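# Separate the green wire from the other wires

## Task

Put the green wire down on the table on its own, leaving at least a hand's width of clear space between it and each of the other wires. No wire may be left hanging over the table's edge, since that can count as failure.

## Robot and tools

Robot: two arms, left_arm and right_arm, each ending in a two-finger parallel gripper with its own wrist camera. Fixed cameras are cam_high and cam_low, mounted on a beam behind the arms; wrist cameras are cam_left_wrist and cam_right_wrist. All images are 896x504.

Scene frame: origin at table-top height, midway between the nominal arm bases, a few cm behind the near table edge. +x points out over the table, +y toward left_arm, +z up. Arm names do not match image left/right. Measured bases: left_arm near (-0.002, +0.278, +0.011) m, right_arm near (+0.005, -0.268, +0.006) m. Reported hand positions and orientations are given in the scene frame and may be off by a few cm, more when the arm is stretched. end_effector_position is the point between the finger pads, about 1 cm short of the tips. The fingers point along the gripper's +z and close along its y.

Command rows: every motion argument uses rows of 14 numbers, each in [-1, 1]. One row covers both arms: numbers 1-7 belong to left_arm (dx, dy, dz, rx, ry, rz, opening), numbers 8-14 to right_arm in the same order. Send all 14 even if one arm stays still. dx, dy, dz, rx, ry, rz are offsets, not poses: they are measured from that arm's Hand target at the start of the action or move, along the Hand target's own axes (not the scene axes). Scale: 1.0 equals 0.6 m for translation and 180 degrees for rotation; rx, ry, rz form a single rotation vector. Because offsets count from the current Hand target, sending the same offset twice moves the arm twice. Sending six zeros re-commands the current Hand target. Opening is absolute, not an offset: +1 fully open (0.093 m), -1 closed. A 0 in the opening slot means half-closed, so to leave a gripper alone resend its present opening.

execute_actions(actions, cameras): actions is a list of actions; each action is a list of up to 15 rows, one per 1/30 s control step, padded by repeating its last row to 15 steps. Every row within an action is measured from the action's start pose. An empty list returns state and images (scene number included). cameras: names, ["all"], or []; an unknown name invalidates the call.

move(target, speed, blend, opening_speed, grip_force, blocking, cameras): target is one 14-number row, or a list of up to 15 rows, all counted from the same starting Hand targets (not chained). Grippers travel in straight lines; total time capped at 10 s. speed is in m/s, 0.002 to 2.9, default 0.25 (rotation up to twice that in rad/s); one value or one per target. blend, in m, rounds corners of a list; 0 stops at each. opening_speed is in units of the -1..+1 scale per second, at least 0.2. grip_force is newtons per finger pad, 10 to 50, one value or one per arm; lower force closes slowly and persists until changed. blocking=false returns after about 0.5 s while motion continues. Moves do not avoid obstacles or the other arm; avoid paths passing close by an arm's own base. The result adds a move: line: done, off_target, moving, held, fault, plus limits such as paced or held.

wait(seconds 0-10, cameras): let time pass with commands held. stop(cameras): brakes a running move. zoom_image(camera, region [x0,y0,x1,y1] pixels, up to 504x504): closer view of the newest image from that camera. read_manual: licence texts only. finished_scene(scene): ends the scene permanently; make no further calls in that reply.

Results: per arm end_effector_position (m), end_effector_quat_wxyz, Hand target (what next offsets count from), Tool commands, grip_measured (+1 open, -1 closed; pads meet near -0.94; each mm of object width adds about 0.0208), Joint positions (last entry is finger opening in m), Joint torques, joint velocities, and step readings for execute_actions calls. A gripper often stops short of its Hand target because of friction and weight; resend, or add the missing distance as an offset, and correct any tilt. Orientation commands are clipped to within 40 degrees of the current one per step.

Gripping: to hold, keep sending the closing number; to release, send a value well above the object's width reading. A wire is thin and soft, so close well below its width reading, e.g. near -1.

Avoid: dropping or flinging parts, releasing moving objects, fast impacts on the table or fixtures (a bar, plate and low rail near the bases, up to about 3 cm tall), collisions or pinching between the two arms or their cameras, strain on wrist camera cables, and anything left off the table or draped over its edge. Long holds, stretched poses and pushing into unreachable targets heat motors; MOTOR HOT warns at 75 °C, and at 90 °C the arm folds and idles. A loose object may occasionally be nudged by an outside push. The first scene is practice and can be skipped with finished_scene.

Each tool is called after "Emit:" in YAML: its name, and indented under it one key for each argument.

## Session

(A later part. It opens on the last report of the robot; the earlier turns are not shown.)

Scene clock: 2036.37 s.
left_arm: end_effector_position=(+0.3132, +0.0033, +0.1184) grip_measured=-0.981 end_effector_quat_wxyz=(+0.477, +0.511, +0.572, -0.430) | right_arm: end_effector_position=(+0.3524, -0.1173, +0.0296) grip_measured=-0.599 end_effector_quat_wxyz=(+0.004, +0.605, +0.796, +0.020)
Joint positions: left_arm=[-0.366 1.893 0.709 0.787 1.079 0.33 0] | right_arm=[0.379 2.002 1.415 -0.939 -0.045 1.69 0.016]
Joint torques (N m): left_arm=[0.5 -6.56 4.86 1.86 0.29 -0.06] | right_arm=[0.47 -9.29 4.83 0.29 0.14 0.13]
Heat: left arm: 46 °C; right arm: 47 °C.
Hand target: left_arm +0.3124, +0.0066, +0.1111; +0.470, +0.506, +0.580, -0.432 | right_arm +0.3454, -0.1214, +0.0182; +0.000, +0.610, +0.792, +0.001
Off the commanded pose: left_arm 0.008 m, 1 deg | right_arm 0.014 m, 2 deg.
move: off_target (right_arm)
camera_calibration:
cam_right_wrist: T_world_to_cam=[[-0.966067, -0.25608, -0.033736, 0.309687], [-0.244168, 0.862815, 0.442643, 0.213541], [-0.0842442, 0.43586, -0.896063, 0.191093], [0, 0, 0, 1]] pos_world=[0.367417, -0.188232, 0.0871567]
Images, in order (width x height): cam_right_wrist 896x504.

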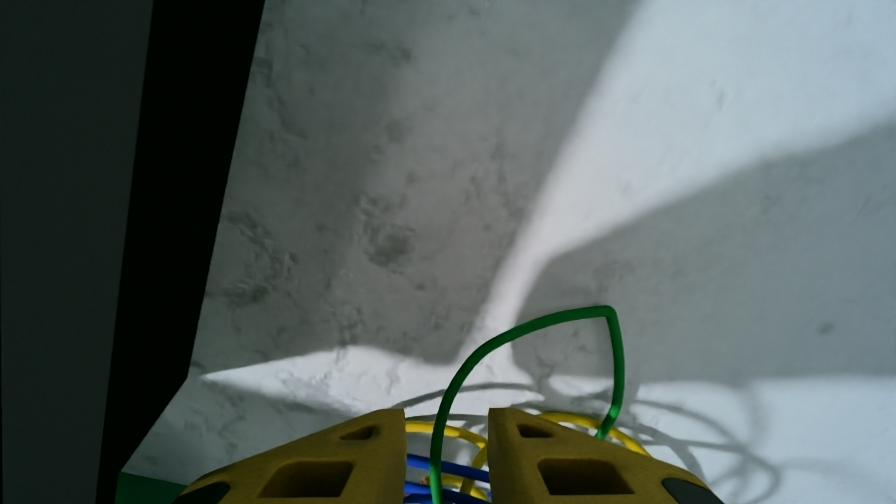

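Emit:
move:
  target: [0,0,0,0,0,0,-1,0,0.0,0,0,0,0,-1]
  speed: 0.05
  opening_speed: 0.8
  cameras: ["cam_right_wrist"]

Scene clock: 2045.00 s.
left_arm: end_effector_position=(+0.3132, +0.0033, +0.1184) grip_measured=-0.981 end_effector_quat_wxyz=(+0.477, +0.511, +0.572, -0.430) | right_arm: end_effector_position=(+0.3526, -0.1172, +0.0296) grip_measured=-0.990 end_effector_quat_wxyz=(+0.005, +0.605, +0.796, +0.020)
Joint positions: left_arm=[-0.366 1.893 0.709 0.787 1.079 0.33 0] | right_arm=[0.379 2.002 1.415 -0.939 -0.045 1.69 0]
Joint torques (N m): left_arm=[0.47 -6.63 4.98 1.87 0.3 -0.05] | right_arm=[0.61 -9.18 4.89 0.35 0.17 0.14]
Heat: left arm: 46 °C; right arm: 47 °C.
Hand target: left_arm +0.3124, +0.0066, +0.1111; +0.470, +0.506, +0.580, -0.432 | right_arm +0.3455, -0.1214, +0.0182; +0.000, +0.610, +0.792, +0.001
Off the commanded pose: left_arm 0.008 m, 1 deg | right_arm 0.014 m, 2 deg.
move: off_target (right_arm)
camera_calibration:
cam_right_wrist: T_world_to_cam=[[-0.966138, -0.255708, -0.0345001, 0.309949], [-0.244159, 0.862768, 0.442739, 0.213544], [-0.0834463, 0.436171, -0.895986, 0.190859], [0, 0, 0, 1]] pos_world=[0.367519, -0.18823, 0.0871558]
Images, in order (width x height): cam_right_wrist 896x504.

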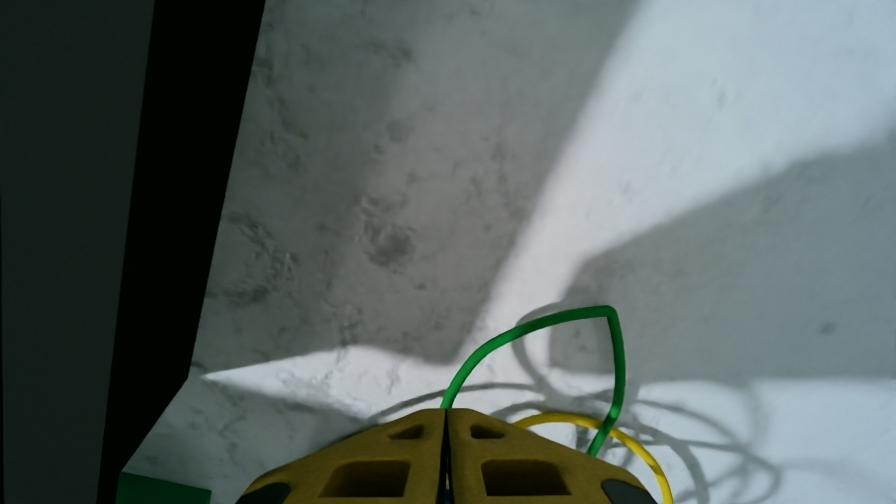

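Emit:
move:
  target:
    - [0,0,0,0,0,0,-1,-0.04,-0.0105,-0.08,0,0,0,-1]
    - [0,0,0,0,0,0,-1,-0.137,-0.0358,-0.12,0,0,0,-1]
  speed: 0.05
  blend: 0.015
  cameras: ["cam_right_wrist","cam_left_wrist"]

Scene clock: 2053.80 s.
left_arm: end_effector_position=(+0.3132, +0.0033, +0.1184) grip_measured=-0.981 end_effector_quat_wxyz=(+0.477, +0.511, +0.572, -0.430) | right_arm: end_effector_position=(+0.3395, -0.2029, +0.0723) grip_measured=-0.990 end_effector_quat_wxyz=(-0.017, +0.610, +0.792, -0.010)
Joint positions: left_arm=[-0.366 1.893 0.709 0.787 1.079 0.33 0] | right_arm=[0.156 1.895 1.43 -1.145 -0.045 1.476 0]
Joint torques (N m): left_arm=[0.51 -6.56 4.77 1.88 0.33 -0.04] | right_arm=[-0.51 -12.56 9.2 -0.03 0.14 -0.13]
Heat: left arm: 46 °C; right arm: 47 °C.
Hand target: left_arm +0.3124, +0.0066, +0.1111; +0.470, +0.506, +0.580, -0.432 | right_arm +0.3456, -0.2065, +0.0900; +0.000, +0.610, +0.792, +0.001
Off the commanded pose: left_arm 0.008 m, 1 deg | right_arm 0.019 m, 2 deg.
move: off_target (right_arm)
camera_calibration:
cam_left_wrist: T_world_to_cam=[[-0.99504, -0.0994625, 0.00159172, 0.3112], [-0.0595007, 0.582279, -0.810809, 0.148343], [0.0797182, -0.806882, -0.585309, 0.132735], [0, 0, 0, 1]] pos_world=[0.307901, 0.0516774, 0.197473]
cam_right_wrist: T_world_to_cam=[[-0.968881, -0.244428, 0.0390373, 0.274825], [-0.202867, 0.874499, 0.440564, 0.253854], [-0.141824, 0.418935, -0.896872, 0.281781], [0, 0, 0, 1]] pos_world=[0.357735, -0.272868, 0.130154]
Images, in order (width x height): cam_left_wrist 896x504, cam_right_wrist 896x504.

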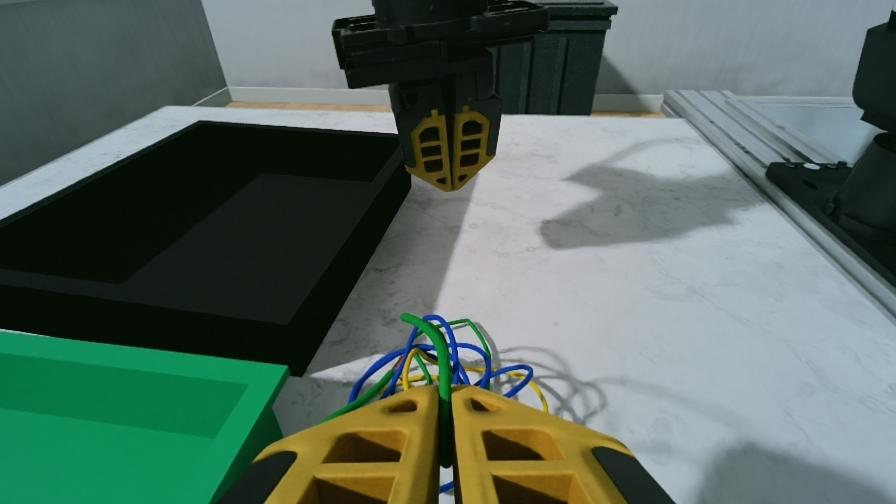

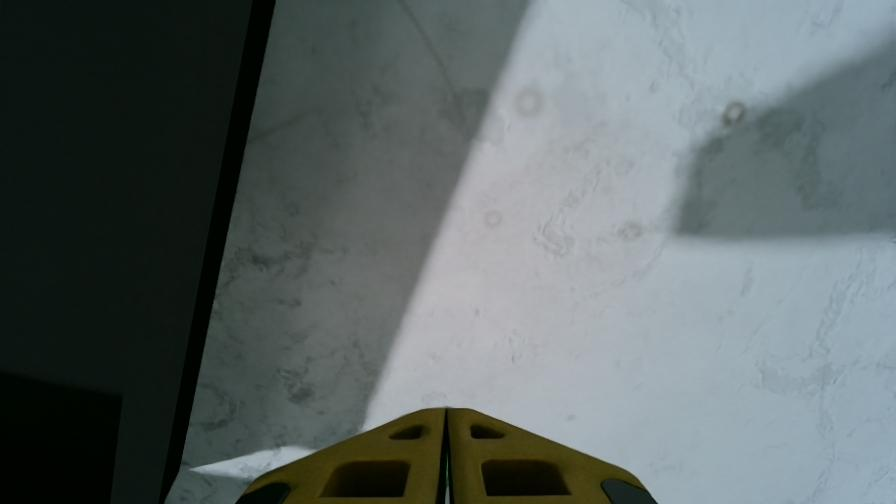

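Emit:
move:
  target:
    - [0,0,0,0,0,0,-1,0.1295,0.0354,0.02,0,0,0,-0.6]
    - [0,0,0,0,0,0,-1,0.1295,0.0354,0.1,0,0,0,-0.6]
  speed: 0.15
  blend: 0.01
  cameras: ["cam_right_wrist"]

Scene clock: 2073.20 s.
left_arm: end_effector_position=(+0.3132, +0.0033, +0.1184) grip_measured=-0.981 end_effector_quat_wxyz=(+0.477, +0.511, +0.572, -0.430) | right_arm: end_effector_position=(+0.3513, -0.1221, +0.0385) grip_measured=-0.601 end_effector_quat_wxyz=(+0.002, +0.604, +0.797, +0.015)
Joint positions: left_arm=[-0.366 1.893 0.709 0.787 1.079 0.33 0] | right_arm=[0.368 1.989 1.433 -0.981 -0.044 1.677 0.016]
Joint torques (N m): left_arm=[0.62 -6.5 4.86 1.88 0.32 -0.06] | right_arm=[0.36 -9.59 5.05 0.28 0.18 0.16]
Heat: left arm: 46 °C; right arm: 47 °C.
Hand target: left_arm +0.3124, +0.0066, +0.1111; +0.470, +0.506, +0.580, -0.432 | right_arm +0.3463, -0.1260, +0.0301; +0.000, +0.610, +0.792, +0.000
Off the commanded pose: left_arm 0.008 m, 1 deg | right_arm 0.011 m, 2 deg.
move: off_target (right_arm)
camera_calibration:
cam_right_wrist: T_world_to_cam=[[-0.965914, -0.257696, -0.0245416, 0.307082], [-0.241833, 0.864494, 0.440644, 0.212935], [-0.0923359, 0.431559, -0.897347, 0.203444], [0, 0, 0, 1]] pos_world=[0.366895, -0.192746, 0.0962676]
Images, in order (width x height): cam_right_wrist 896x504.

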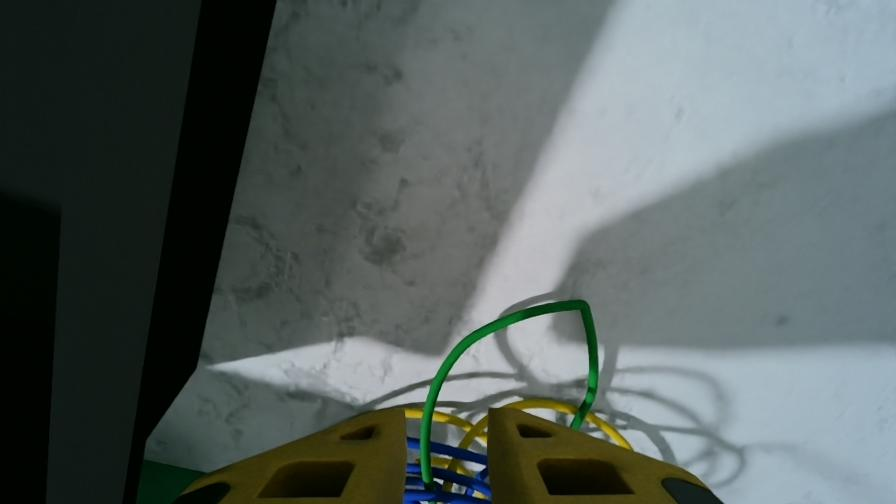

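Emit:
move:
  target:
    - [0,0,0,0,0,0,-1,0.002,0.0035,0.034,0,0,0,-0.6]
    - [0,0,0,0,0,0,-1,0.002,0.0035,0.034,0,0,0,-1]
  speed: 0.06
  opening_speed: 0.8
  cameras: ["cam_right_wrist"]

Scene clock: 2081.33 s.
left_arm: end_effector_position=(+0.3132, +0.0033, +0.1184) grip_measured=-0.981 end_effector_quat_wxyz=(+0.477, +0.511, +0.572, -0.430) | right_arm: end_effector_position=(+0.3557, -0.1210, +0.0207) grip_measured=-0.988 end_effector_quat_wxyz=(+0.005, +0.606, +0.795, +0.019)
Joint positions: left_arm=[-0.366 1.893 0.709 0.787 1.079 0.33 0] | right_arm=[0.368 2.021 1.404 -0.911 -0.044 1.681 0]
Joint torques (N m): left_arm=[0.58 -6.65 4.92 1.88 0.31 -0.04] | right_arm=[0.7 -9.22 4.77 0.36 0.19 0.17]
Heat: left arm: 46 °C; right arm: 47 °C.
Hand target: left_arm +0.3124, +0.0066, +0.1111; +0.470, +0.506, +0.580, -0.432 | right_arm +0.3481, -0.1242, +0.0098; +0.000, +0.610, +0.792, +0.001
Off the commanded pose: left_arm 0.008 m, 1 deg | right_arm 0.014 m, 2 deg.
move: off_target (right_arm); target 2's new opening was sent with right_arm's hand 0.014 m and 2 deg from that target
camera_calibration:
cam_right_wrist: T_world_to_cam=[[-0.966759, -0.253475, -0.0335697, 0.312207], [-0.241863, 0.863982, 0.44163, 0.220748], [-0.0829384, 0.43507, -0.896569, 0.184442], [0, 0, 0, 1]] pos_world=[0.370517, -0.191831, 0.0783566]
Images, in order (width x height): cam_right_wrist 896x504.

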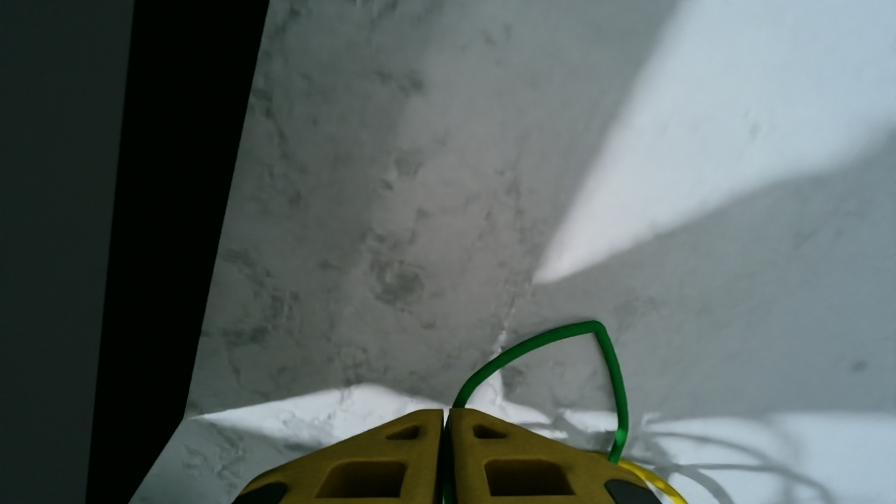

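Emit:
move:
  target:
    - [0,0,0,0,0,0,-1,-0.03,-0.008,-0.09,0,0,0,-1]
    - [0,0,0,0,0,0,-1,-0.09,-0.0235,-0.13,0,0,0,-1]
  speed: 0.05
  blend: 0.015
  cameras: ["cam_right_wrist","cam_left_wrist"]

Scene clock: 2089.33 s.
left_arm: end_effector_position=(+0.3132, +0.0033, +0.1184) grip_measured=-0.981 end_effector_quat_wxyz=(+0.477, +0.511, +0.572, -0.430) | right_arm: end_effector_position=(+0.3435, -0.1759, +0.0705) grip_measured=-0.988 end_effector_quat_wxyz=(-0.014, +0.609, +0.793, -0.008)
Joint positions: left_arm=[-0.366 1.893 0.709 0.787 1.079 0.33 0] | right_arm=[0.23 1.924 1.466 -1.143 -0.044 1.55 0]
Joint torques (N m): left_arm=[0.57 -6.53 4.89 1.9 0.32 -0.07] | right_arm=[-0.73 -13.24 8.72 -0.01 0.1 -0.08]
Heat: left arm: 46 °C; right arm: 48 °C.
Hand target: left_arm +0.3124, +0.0066, +0.1111; +0.470, +0.506, +0.580, -0.432 | right_arm +0.3481, -0.1801, +0.0876; +0.000, +0.610, +0.792, +0.001
Off the commanded pose: left_arm 0.008 m, 1 deg | right_arm 0.018 m, 2 deg.
move: off_target (right_arm)
camera_calibration:
cam_left_wrist: T_world_to_cam=[[-0.99504, -0.0994625, 0.00159172, 0.3112], [-0.0595007, 0.582279, -0.810809, 0.148343], [0.0797182, -0.806882, -0.585309, 0.132735], [0, 0, 0, 1]] pos_world=[0.307901, 0.0516774, 0.197473]
cam_right_wrist: T_world_to_cam=[[-0.968775, -0.245692, 0.0333345, 0.285516], [-0.206899, 0.875155, 0.437374, 0.233522], [-0.136632, 0.41682, -0.898662, 0.267396], [0, 0, 0, 1]] pos_world=[0.361451, -0.245675, 0.128645]
Images, in order (width x height): cam_left_wrist 896x504, cam_right_wrist 896x504.

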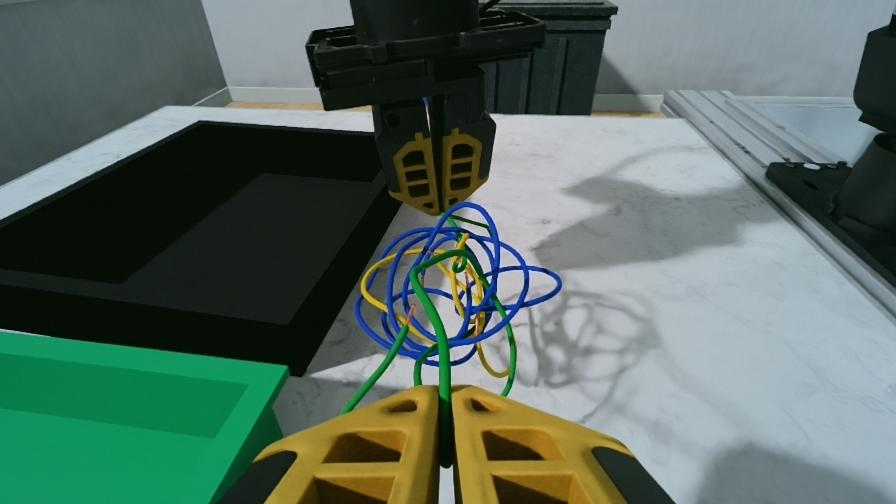

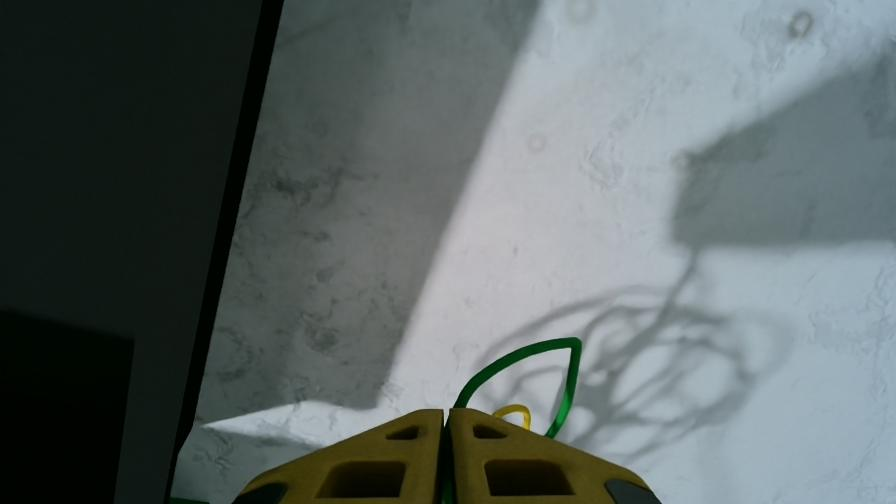

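Emit:
move:
  target: [0,0,0,0,0,0,-1,-0.09,-0.0235,-0.02,0,0,0,-1]
  speed: 0.05
  cameras: ["cam_right_wrist","cam_left_wrist"]

Scene clock: 2097.67 s.
left_arm: end_effector_position=(+0.3132, +0.0033, +0.1184) grip_measured=-0.981 end_effector_quat_wxyz=(+0.477, +0.511, +0.572, -0.430) | right_arm: end_effector_position=(+0.3458, -0.2306, +0.0838) grip_measured=-0.988 end_effector_quat_wxyz=(-0.015, +0.609, +0.793, -0.005)
Joint positions: left_arm=[-0.366 1.893 0.709 0.787 1.079 0.33 0] | right_arm=[0.072 1.89 1.466 -1.181 -0.044 1.391 0]
Joint torques (N m): left_arm=[0.75 -6.74 4.89 1.91 0.32 -0.02] | right_arm=[-0.88 -12.46 8.42 0 0.2 -0.02]
Heat: left arm: 46 °C; right arm: 49 °C.
Hand target: left_arm +0.3124, +0.0066, +0.1111; +0.470, +0.506, +0.580, -0.432 | right_arm +0.3483, -0.2359, +0.0995; +0.000, +0.610, +0.792, +0.001
Off the commanded pose: left_arm 0.008 m, 1 deg | right_arm 0.017 m, 2 deg.
move: off_target (right_arm)
camera_calibration:
cam_left_wrist: T_world_to_cam=[[-0.99504, -0.0994625, 0.00159172, 0.3112], [-0.0595007, 0.582279, -0.810809, 0.148343], [0.0797182, -0.806882, -0.585309, 0.132735], [0, 0, 0, 1]] pos_world=[0.307901, 0.0516774, 0.197473]
cam_right_wrist: T_world_to_cam=[[-0.968874, -0.245802, 0.029415, 0.274151], [-0.207999, 0.872722, 0.441692, 0.275583], [-0.13424, 0.421826, -0.896684, 0.30259], [0, 0, 0, 1]] pos_world=[0.363558, -0.300761, 0.14154]
Images, in order (width x height): cam_left_wrist 896x504, cam_right_wrist 896x504.

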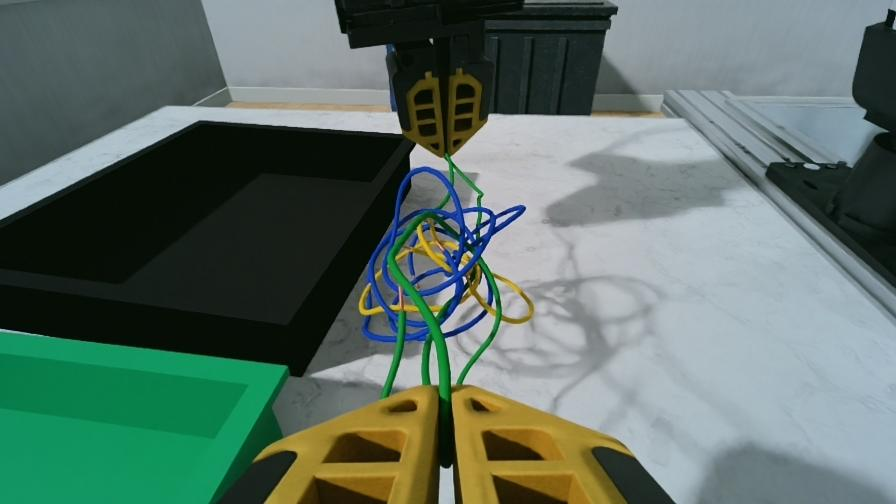

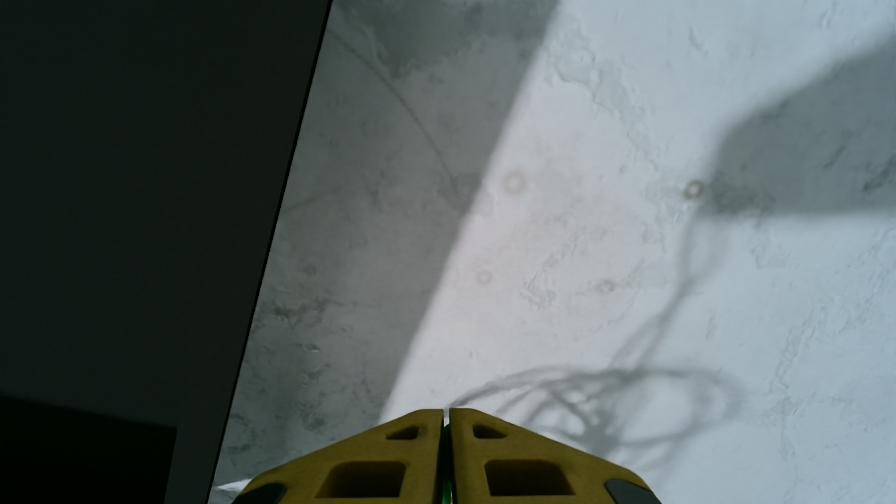

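Emit:
zoom_image:
  camera: "cam_left_wrist"
  region: [330, 130, 560, 420]

Scaled by 1.738 from the camera's 896x504 image, which has a finer 1280x720 frame.

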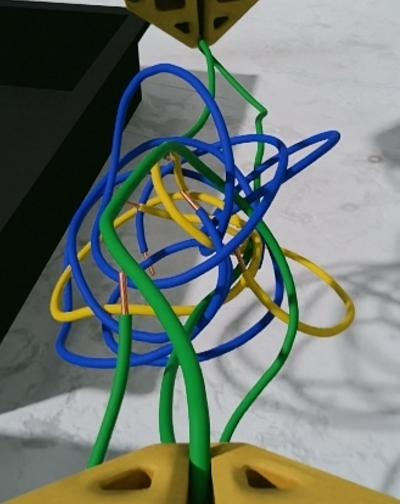

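Emit:
move:
  target: [0,0,0,0,0,0,-1,-0.07,-0.018,-0.03,0,0,0,-1]
  speed: 0.04
  cameras: ["cam_left_wrist"]

Emit:
zoom_image:
  camera: "cam_left_wrist"
  region: [330, 100, 560, 420]

Scene clock: 2115.97 s.
left_arm: end_effector_position=(+0.3130, +0.0033, +0.1185) grip_measured=-0.981 end_effector_quat_wxyz=(+0.476, +0.511, +0.572, -0.430) | right_arm: end_effector_position=(+0.3433, -0.2600, +0.1008) grip_measured=-0.988 end_effector_quat_wxyz=(-0.035, +0.603, +0.797, +0.010)
Joint positions: left_arm=[-0.366 1.893 0.709 0.787 1.08 0.33 0] | right_arm=[-0.037 1.882 1.517 -1.259 -0.088 1.266 0]
Joint torques (N m): left_arm=[0.72 -6.6 4.92 1.88 0.31 -0.02] | right_arm=[-2.18 -12.22 8.8 0.09 0.6 -0.14]
Heat: left arm: 46 °C; right arm: 50 °C.
Hand target: left_arm +0.3124, +0.0066, +0.1111; +0.470, +0.506, +0.580, -0.432 | right_arm +0.3486, -0.2794, +0.1176; +0.000, +0.611, +0.792, +0.001
Off the commanded pose: left_arm 0.008 m, 1 deg | right_arm 0.026 m, 4 deg.
move: off_target (right_arm)
camera_calibration:
cam_left_wrist: T_world_to_cam=[[-0.99515, -0.098353, 0.00181133, 0.311032], [-0.0589959, 0.581993, -0.811051, 0.148245], [0.0787151, -0.807224, -0.584972, 0.133002], [0, 0, 0, 1]] pos_world=[0.3078, 0.051676, 0.197473]
Images, in order (width x height): cam_left_wrist 896x504.

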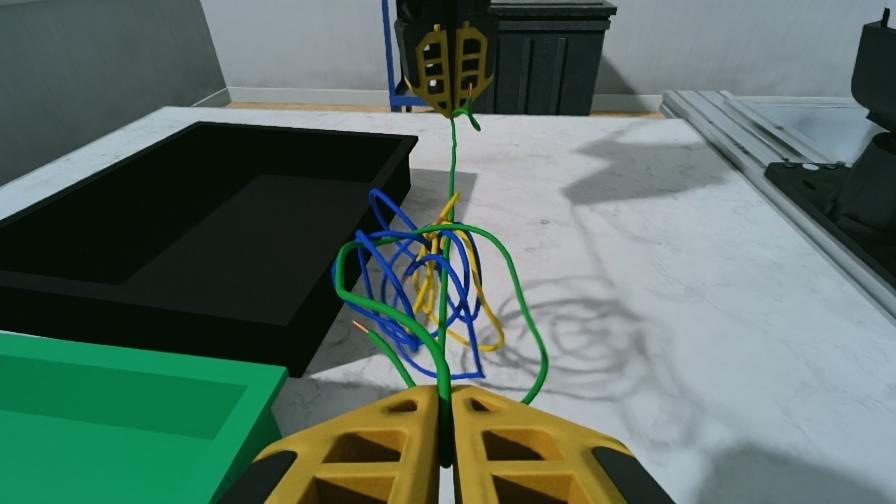

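Scaled by 1.575 from the camera's 896x504 image, which has a finer 1280x720 frame.

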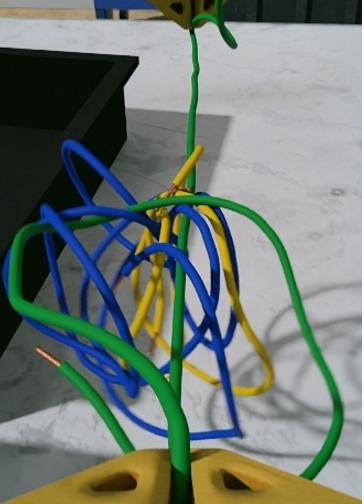

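Emit:
zoom_image:
  camera: "cam_left_wrist"
  region: [320, 180, 500, 300]

Emit:
zoom_image:
  camera: "cam_left_wrist"
  region: [320, 280, 560, 420]

Emit:
execute_actions:
  actions: []
  cameras: ["cam_high","cam_low","cam_right_wrist"]

Scaled by 2.800 from the camera's 896x504 image, which has a finer 1280x720 frame.

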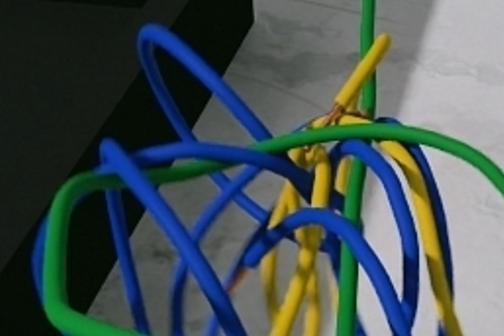

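Scaled by 2.100 from the camera's 896x504 image, which has a finer 1280x720 frame.

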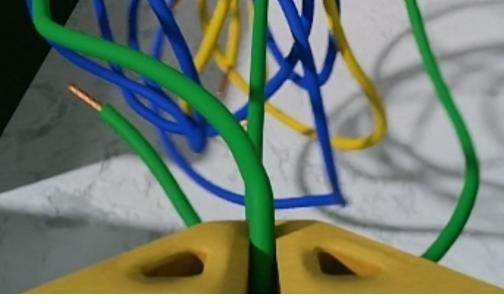

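Scene clock: 2135.13 s.
left_arm: end_effector_position=(+0.3130, +0.0033, +0.1185) grip_measured=-0.981 end_effector_quat_wxyz=(+0.476, +0.511, +0.572, -0.430) | right_arm: end_effector_position=(+0.3432, -0.2600, +0.1008) grip_measured=-0.988 end_effector_quat_wxyz=(-0.035, +0.603, +0.797, +0.010)
Joint positions: left_arm=[-0.366 1.893 0.709 0.787 1.08 0.33 0] | right_arm=[-0.037 1.882 1.517 -1.26 -0.088 1.266 0]
Joint velocities: within noise
Joint torques (N m): left_arm=[0.62 -6.56 4.82 1.9 0.31 -0.05] | right_arm=[-2.52 -12.41 9.02 0.02 0.61 -0.06]
Heat: left arm: 46 °C; right arm: 50 °C.
Hand target: left_arm +0.3124, +0.0066, +0.1111; +0.470, +0.506, +0.580, -0.432 | right_arm +0.3485, -0.2794, +0.1176; +0.000, +0.611, +0.792, +0.001
Tool commands: left_gripper/opening=-1.0 right_gripper/opening=-1.0
Off the commanded pose: left_arm 0.008 m, 1 deg | right_arm 0.026 m, 4 deg.
camera_calibration:
cam_right_wrist: T_world_to_cam=[[-0.964906, -0.260885, 0.0299348, 0.258599], [-0.213956, 0.847142, 0.486387, 0.284009], [-0.15225, 0.462913, -0.87323, 0.344398], [0, 0, 0, 1]] pos_world=[0.362724, -0.332557, 0.154859]
Images, in order (width x height): cam_high 896x504, cam_low 896x504, cam_right_wrist 896x504.

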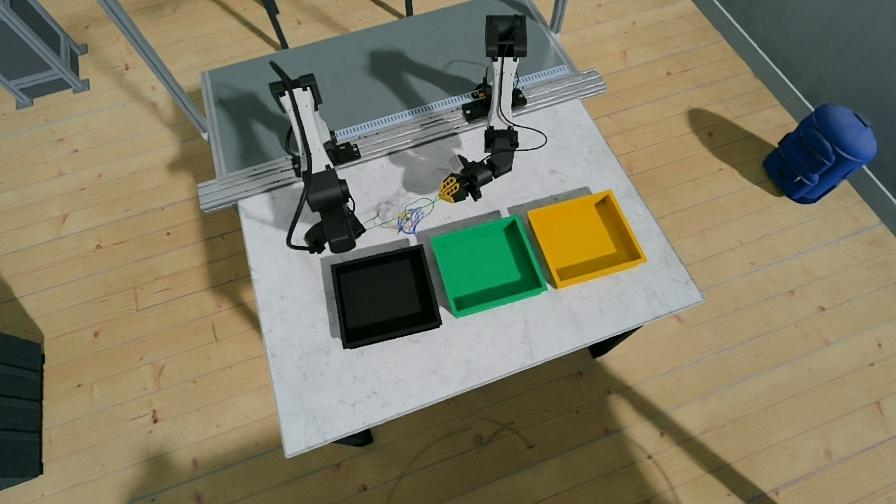

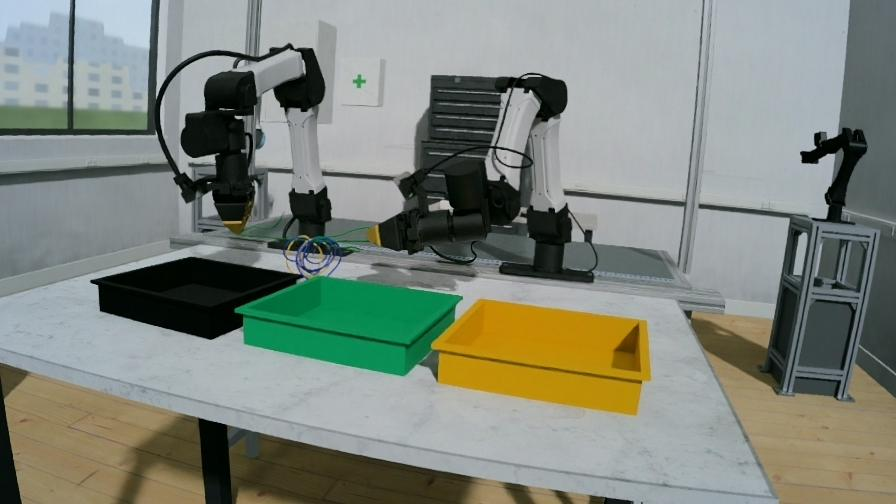

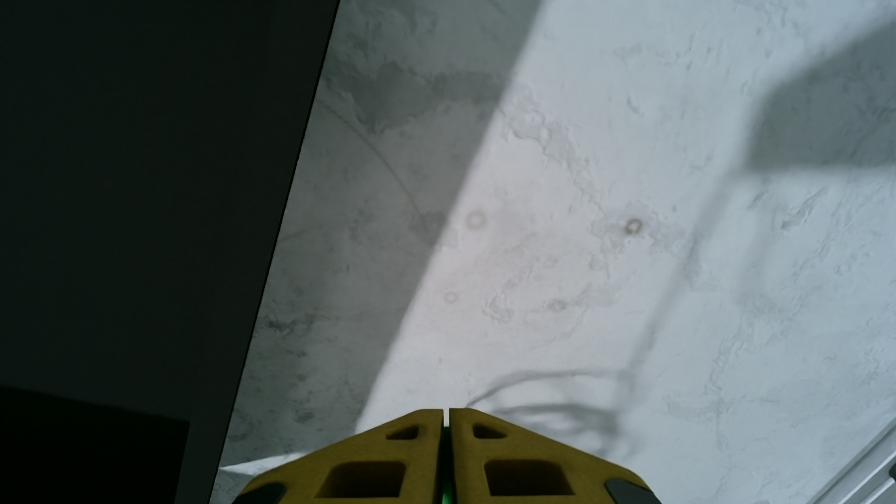

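Emit:
move:
  target:
    - [0,0,0,0,0,0,-1,0.06,0.013,0.05,0,0,0,-1]
    - [0,0,0,0,0,0,-1,0.073,0.013,0.14,0,0,0,-1]
    - [0,0,0,0,0,0,-1,0.073,0.013,0.14,0,0,0,-0.6]
  speed: 0.08
  blend: [0.02,0,0]
  opening_speed: 0.6
  cameras: ["cam_right_wrist","cam_left_wrist"]

Scene clock: 2156.47 s.
left_arm: end_effector_position=(+0.3130, +0.0033, +0.1185) grip_measured=-0.981 end_effector_quat_wxyz=(+0.476, +0.511, +0.572, -0.430) | right_arm: end_effector_position=(+0.3514, -0.2319, +0.0434) grip_measured=-0.601 end_effector_quat_wxyz=(+0.006, +0.605, +0.796, +0.018)
Joint positions: left_arm=[-0.366 1.893 0.709 0.787 1.08 0.33 0] | right_arm=[0.067 1.895 1.307 -0.955 -0.052 1.379 0.016]
Joint torques (N m): left_arm=[0.46 -6.63 4.94 1.93 0.3 -0.04] | right_arm=[0.27 -8.38 4.96 0.33 0.22 0.15]
Heat: left arm: 46 °C; right arm: 50 °C.
Hand target: left_arm +0.3124, +0.0066, +0.1111; +0.470, +0.506, +0.580, -0.432 | right_arm +0.3450, -0.2348, +0.0336; +0.000, +0.610, +0.792, +0.001
Off the commanded pose: left_arm 0.008 m, 1 deg | right_arm 0.012 m, 2 deg.
move: off_target (right_arm); target 3's new opening was sent with right_arm's hand 0.012 m and 2 deg from that target
camera_calibration:
cam_left_wrist: T_world_to_cam=[[-0.99515, -0.098353, 0.00181133, 0.311032], [-0.0589959, 0.581993, -0.811051, 0.148245], [0.0787151, -0.807224, -0.584972, 0.133002], [0, 0, 0, 1]] pos_world=[0.3078, 0.051676, 0.197473]
cam_right_wrist: T_world_to_cam=[[-0.966351, -0.255138, -0.0327231, 0.280092], [-0.243249, 0.865042, 0.438784, 0.30643], [-0.0836439, 0.431979, -0.897996, 0.252393], [0, 0, 0, 1]] pos_world=[0.366317, -0.302642, 0.101357]
Images, in order (width x height): cam_left_wrist 896x504, cam_right_wrist 896x504.

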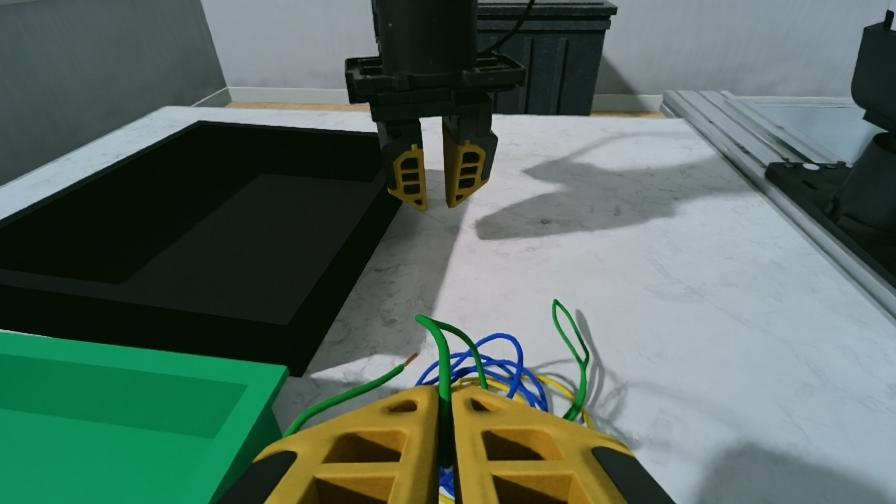

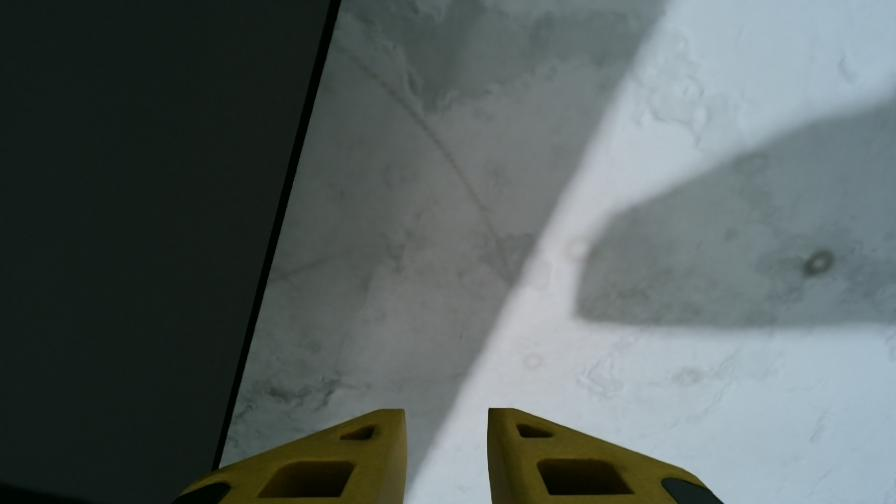

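Emit:
move:
  target:
    - [0,0,0,0,0,0,-1,0.0,0.0,-0.13,0,0,0,-0.6]
    - [0,0,0,0,0,0,-1,0.163,0.028,-0.16,0,0,-0.53,-0.4]
  speed: 0.25
  blend: 0.03
  cameras: ["cam_right_wrist"]

Scene clock: 2171.03 s.
left_arm: end_effector_position=(+0.3130, +0.0033, +0.1185) grip_measured=-0.981 end_effector_quat_wxyz=(+0.476, +0.511, +0.572, -0.430) | right_arm: end_effector_position=(+0.3336, -0.1357, +0.1279) grip_measured=-0.401 end_effector_quat_wxyz=(+0.004, -0.170, +0.985, +0.008)
Joint positions: left_arm=[-0.366 1.893 0.709 0.787 1.08 0.33 0] | right_arm=[0.341 1.868 1.626 -1.313 -0.047 0.011 0.026]
Joint torques (N m): left_arm=[0.55 -6.68 4.75 1.88 0.31 -0.05] | right_arm=[0.36 -8.25 9.28 0.16 0.09 -0.1]
Heat: left arm: 46 °C; right arm: 48 °C.
Hand target: left_arm +0.3124, +0.0066, +0.1111; +0.470, +0.506, +0.580, -0.432 | right_arm +0.3363, -0.1361, +0.1298; +0.000, -0.175, +0.985, +0.001
Off the commanded pose: left_arm 0.008 m, 1 deg | right_arm 0.003 m, 1 deg.
move: done
camera_calibration:
cam_right_wrist: T_world_to_cam=[[0.323111, -0.94629, -0.011626, -0.236413], [-0.858395, -0.298228, 0.417395, 0.231859], [-0.398444, -0.124885, -0.908651, 0.315966], [0, 0, 0, 1]] pos_world=[0.401309, -0.115109, 0.187578]
Images, in order (width x height): cam_right_wrist 896x504.

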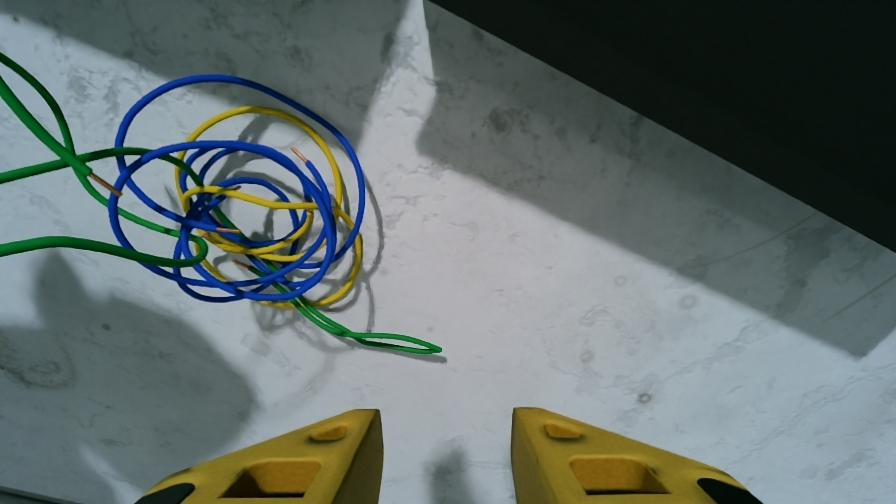

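Emit:
zoom_image:
  camera: "cam_right_wrist"
  region: [60, 60, 460, 370]

Scaled by 1.260 from the camera's 896x504 image, which has a finer 1280x720 frame.

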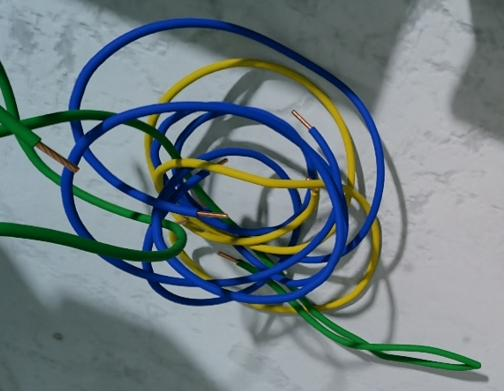

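Emit:
zoom_image:
  camera: "cam_right_wrist"
  region: [170, 160, 350, 330]

Emit:
zoom_image:
  camera: "cam_right_wrist"
  region: [80, 130, 260, 300]

Scaled by 2.800 from the camera's 896x504 image, which has a finer 1280x720 frame.

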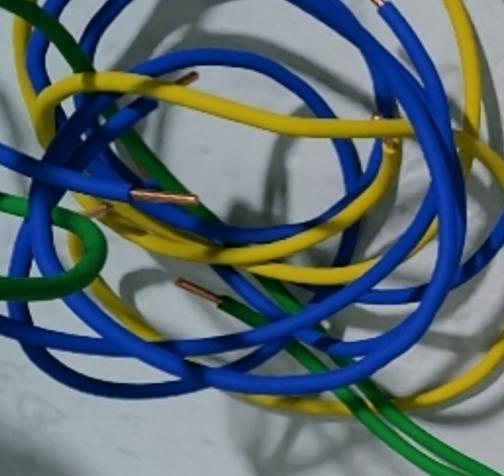

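Scaled by 2.800 from the camera's 896x504 image, which has a finer 1280x720 frame.

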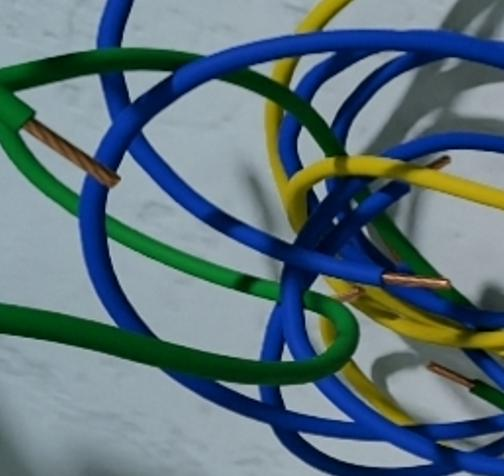

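Emit:
move:
  target: [0,0,0,0,0,0,-1,0.0142,0.0709,0.13,0,0,0,-0.3]
  speed: 0.12
  cameras: ["cam_right_wrist"]

Scene clock: 2238.07 s.
left_arm: end_effector_position=(+0.3130, +0.0033, +0.1185) grip_measured=-0.981 end_effector_quat_wxyz=(+0.476, +0.511, +0.572, -0.430) | right_arm: end_effector_position=(+0.3174, -0.0946, +0.0605) grip_measured=-0.301 end_effector_quat_wxyz=(+0.012, -0.181, +0.983, +0.010)
Joint positions: left_arm=[-0.366 1.893 0.709 0.787 1.08 0.33 0] | right_arm=[0.473 1.893 1.395 -1.036 -0.045 0.119 0.031]
Joint torques (N m): left_arm=[0.51 -6.53 4.89 1.9 0.31 -0.05] | right_arm=[0.39 -9.01 5.45 0.37 0.18 0.11]
Heat: left arm: 46 °C; right arm: 46 °C.
Hand target: left_arm +0.3124, +0.0066, +0.1111; +0.470, +0.506, +0.580, -0.432 | right_arm +0.3136, -0.0990, +0.0518; +0.000, -0.175, +0.985, +0.001
Off the commanded pose: left_arm 0.008 m, 1 deg | right_arm 0.010 m, 2 deg.
move: done
camera_calibration:
cam_right_wrist: T_world_to_cam=[[0.345066, -0.938476, -0.013891, -0.199272], [-0.856926, -0.32105, 0.403242, 0.25662], [-0.382893, -0.127242, -0.914988, 0.248659], [0, 0, 0, 1]] pos_world=[0.383876, -0.0729844, 0.121271]
Images, in order (width x height): cam_right_wrist 896x504.

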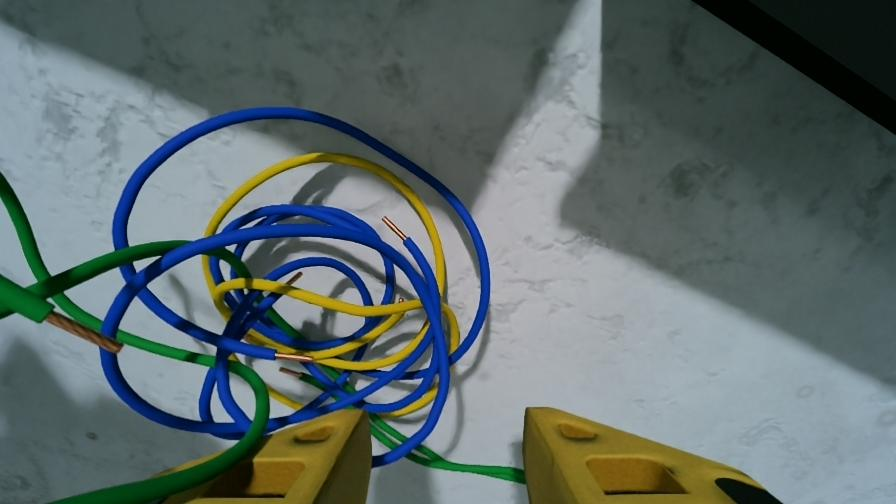

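Emit:
move:
  target: [0,0,0,0,0,0,-1,0.003,-0.004,0.062,0,0,0,-0.3]
  speed: 0.08
  cameras: ["cam_right_wrist"]

Scene clock: 2256.80 s.
left_arm: end_effector_position=(+0.3130, +0.0033, +0.1184) grip_measured=-0.981 end_effector_quat_wxyz=(+0.476, +0.511, +0.572, -0.430) | right_arm: end_effector_position=(+0.3171, -0.0961, +0.0243) grip_measured=-0.301 end_effector_quat_wxyz=(+0.012, -0.181, +0.983, +0.011)
Joint positions: left_arm=[-0.366 1.893 0.709 0.787 1.08 0.33 0] | right_arm=[0.473 1.934 1.299 -0.897 -0.045 0.12 0.031]
Joint torques (N m): left_arm=[0.54 -6.68 4.9 1.9 0.3 -0.05] | right_arm=[0.13 -8.85 4.7 0.48 0.13 0.11]
Heat: left arm: 46 °C; right arm: 45 °C.
Hand target: left_arm +0.3124, +0.0066, +0.1111; +0.470, +0.506, +0.580, -0.432 | right_arm +0.3129, -0.1018, +0.0147; +0.000, -0.175, +0.985, +0.001
Off the commanded pose: left_arm 0.008 m, 1 deg | right_arm 0.012 m, 2 deg.
move: off_target (right_arm)
camera_calibration:
cam_right_wrist: T_world_to_cam=[[0.344751, -0.938588, -0.0141035, -0.200912], [-0.857586, -0.321036, 0.401848, 0.270729], [-0.381698, -0.126443, -0.915598, 0.214938], [0, 0, 0, 1]] pos_world=[0.383479, -0.0744826, 0.0851709]
Images, in order (width x height): cam_right_wrist 896x504.

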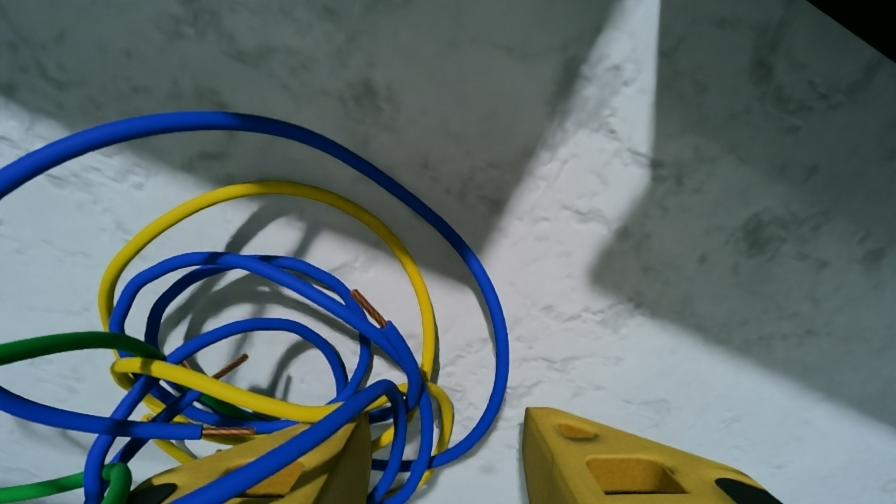

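Emit:
move:
  target:
    - [0,0,0,0,0,0,-1,0.0,0,0.012,0,0,0,-0.3]
    - [0,0,0,0,0,0,-1,0.0,0,0.012,0,0,0,-0.95]
  speed: 0.06
  opening_speed: 0.6
  cameras: ["cam_right_wrist","cam_left_wrist"]

Scene clock: 2265.20 s.
left_arm: end_effector_position=(+0.3130, +0.0033, +0.1184) grip_measured=-0.981 end_effector_quat_wxyz=(+0.476, +0.511, +0.572, -0.430) | right_arm: end_effector_position=(+0.3194, -0.0951, +0.0188) grip_measured=-0.948 end_effector_quat_wxyz=(+0.017, -0.181, +0.983, +0.012)
Joint positions: left_arm=[-0.366 1.893 0.709 0.787 1.08 0.33 0] | right_arm=[0.473 1.942 1.286 -0.866 -0.045 0.12 0]
Joint torques (N m): left_arm=[0.58 -6.58 4.79 1.88 0.31 -0.02] | right_arm=[-0.03 -8.53 4.67 0.36 0.13 0.1]
Heat: left arm: 46 °C; right arm: 45 °C.
Hand target: left_arm +0.3124, +0.0066, +0.1111; +0.470, +0.506, +0.580, -0.432 | right_arm +0.3128, -0.1018, +0.0074; +0.000, -0.175, +0.985, +0.001
Off the commanded pose: left_arm 0.008 m, 1 deg | right_arm 0.015 m, 2 deg.
move: off_target (right_arm); target 2's new opening was sent with right_arm's hand 0.014 m and 2 deg from that target
camera_calibration:
cam_left_wrist: T_world_to_cam=[[-0.995146, -0.0983804, 0.00250126, 0.310896], [-0.0595986, 0.582242, -0.810828, 0.148291], [0.0783133, -0.807041, -0.585279, 0.133118], [0, 0, 0, 1]] pos_world=[0.307799, 0.0516764, 0.197373]
cam_right_wrist: T_world_to_cam=[[0.345203, -0.9384, -0.0154868, -0.20092], [-0.86109, -0.32324, 0.392478, 0.276221], [-0.373308, -0.122149, -0.919631, 0.208659], [0, 0, 0, 1]] pos_world=[0.385103, -0.0737698, 0.0803674]
Images, in order (width x height): cam_left_wrist 896x504, cam_right_wrist 896x504.

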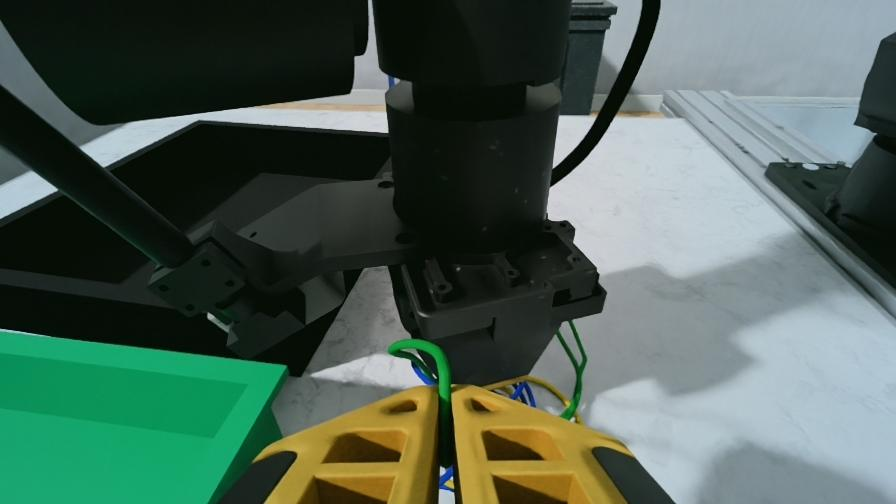

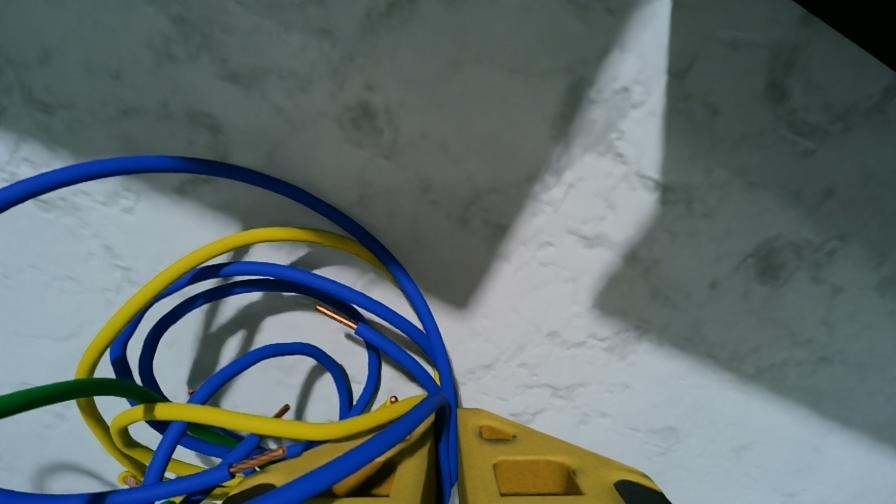

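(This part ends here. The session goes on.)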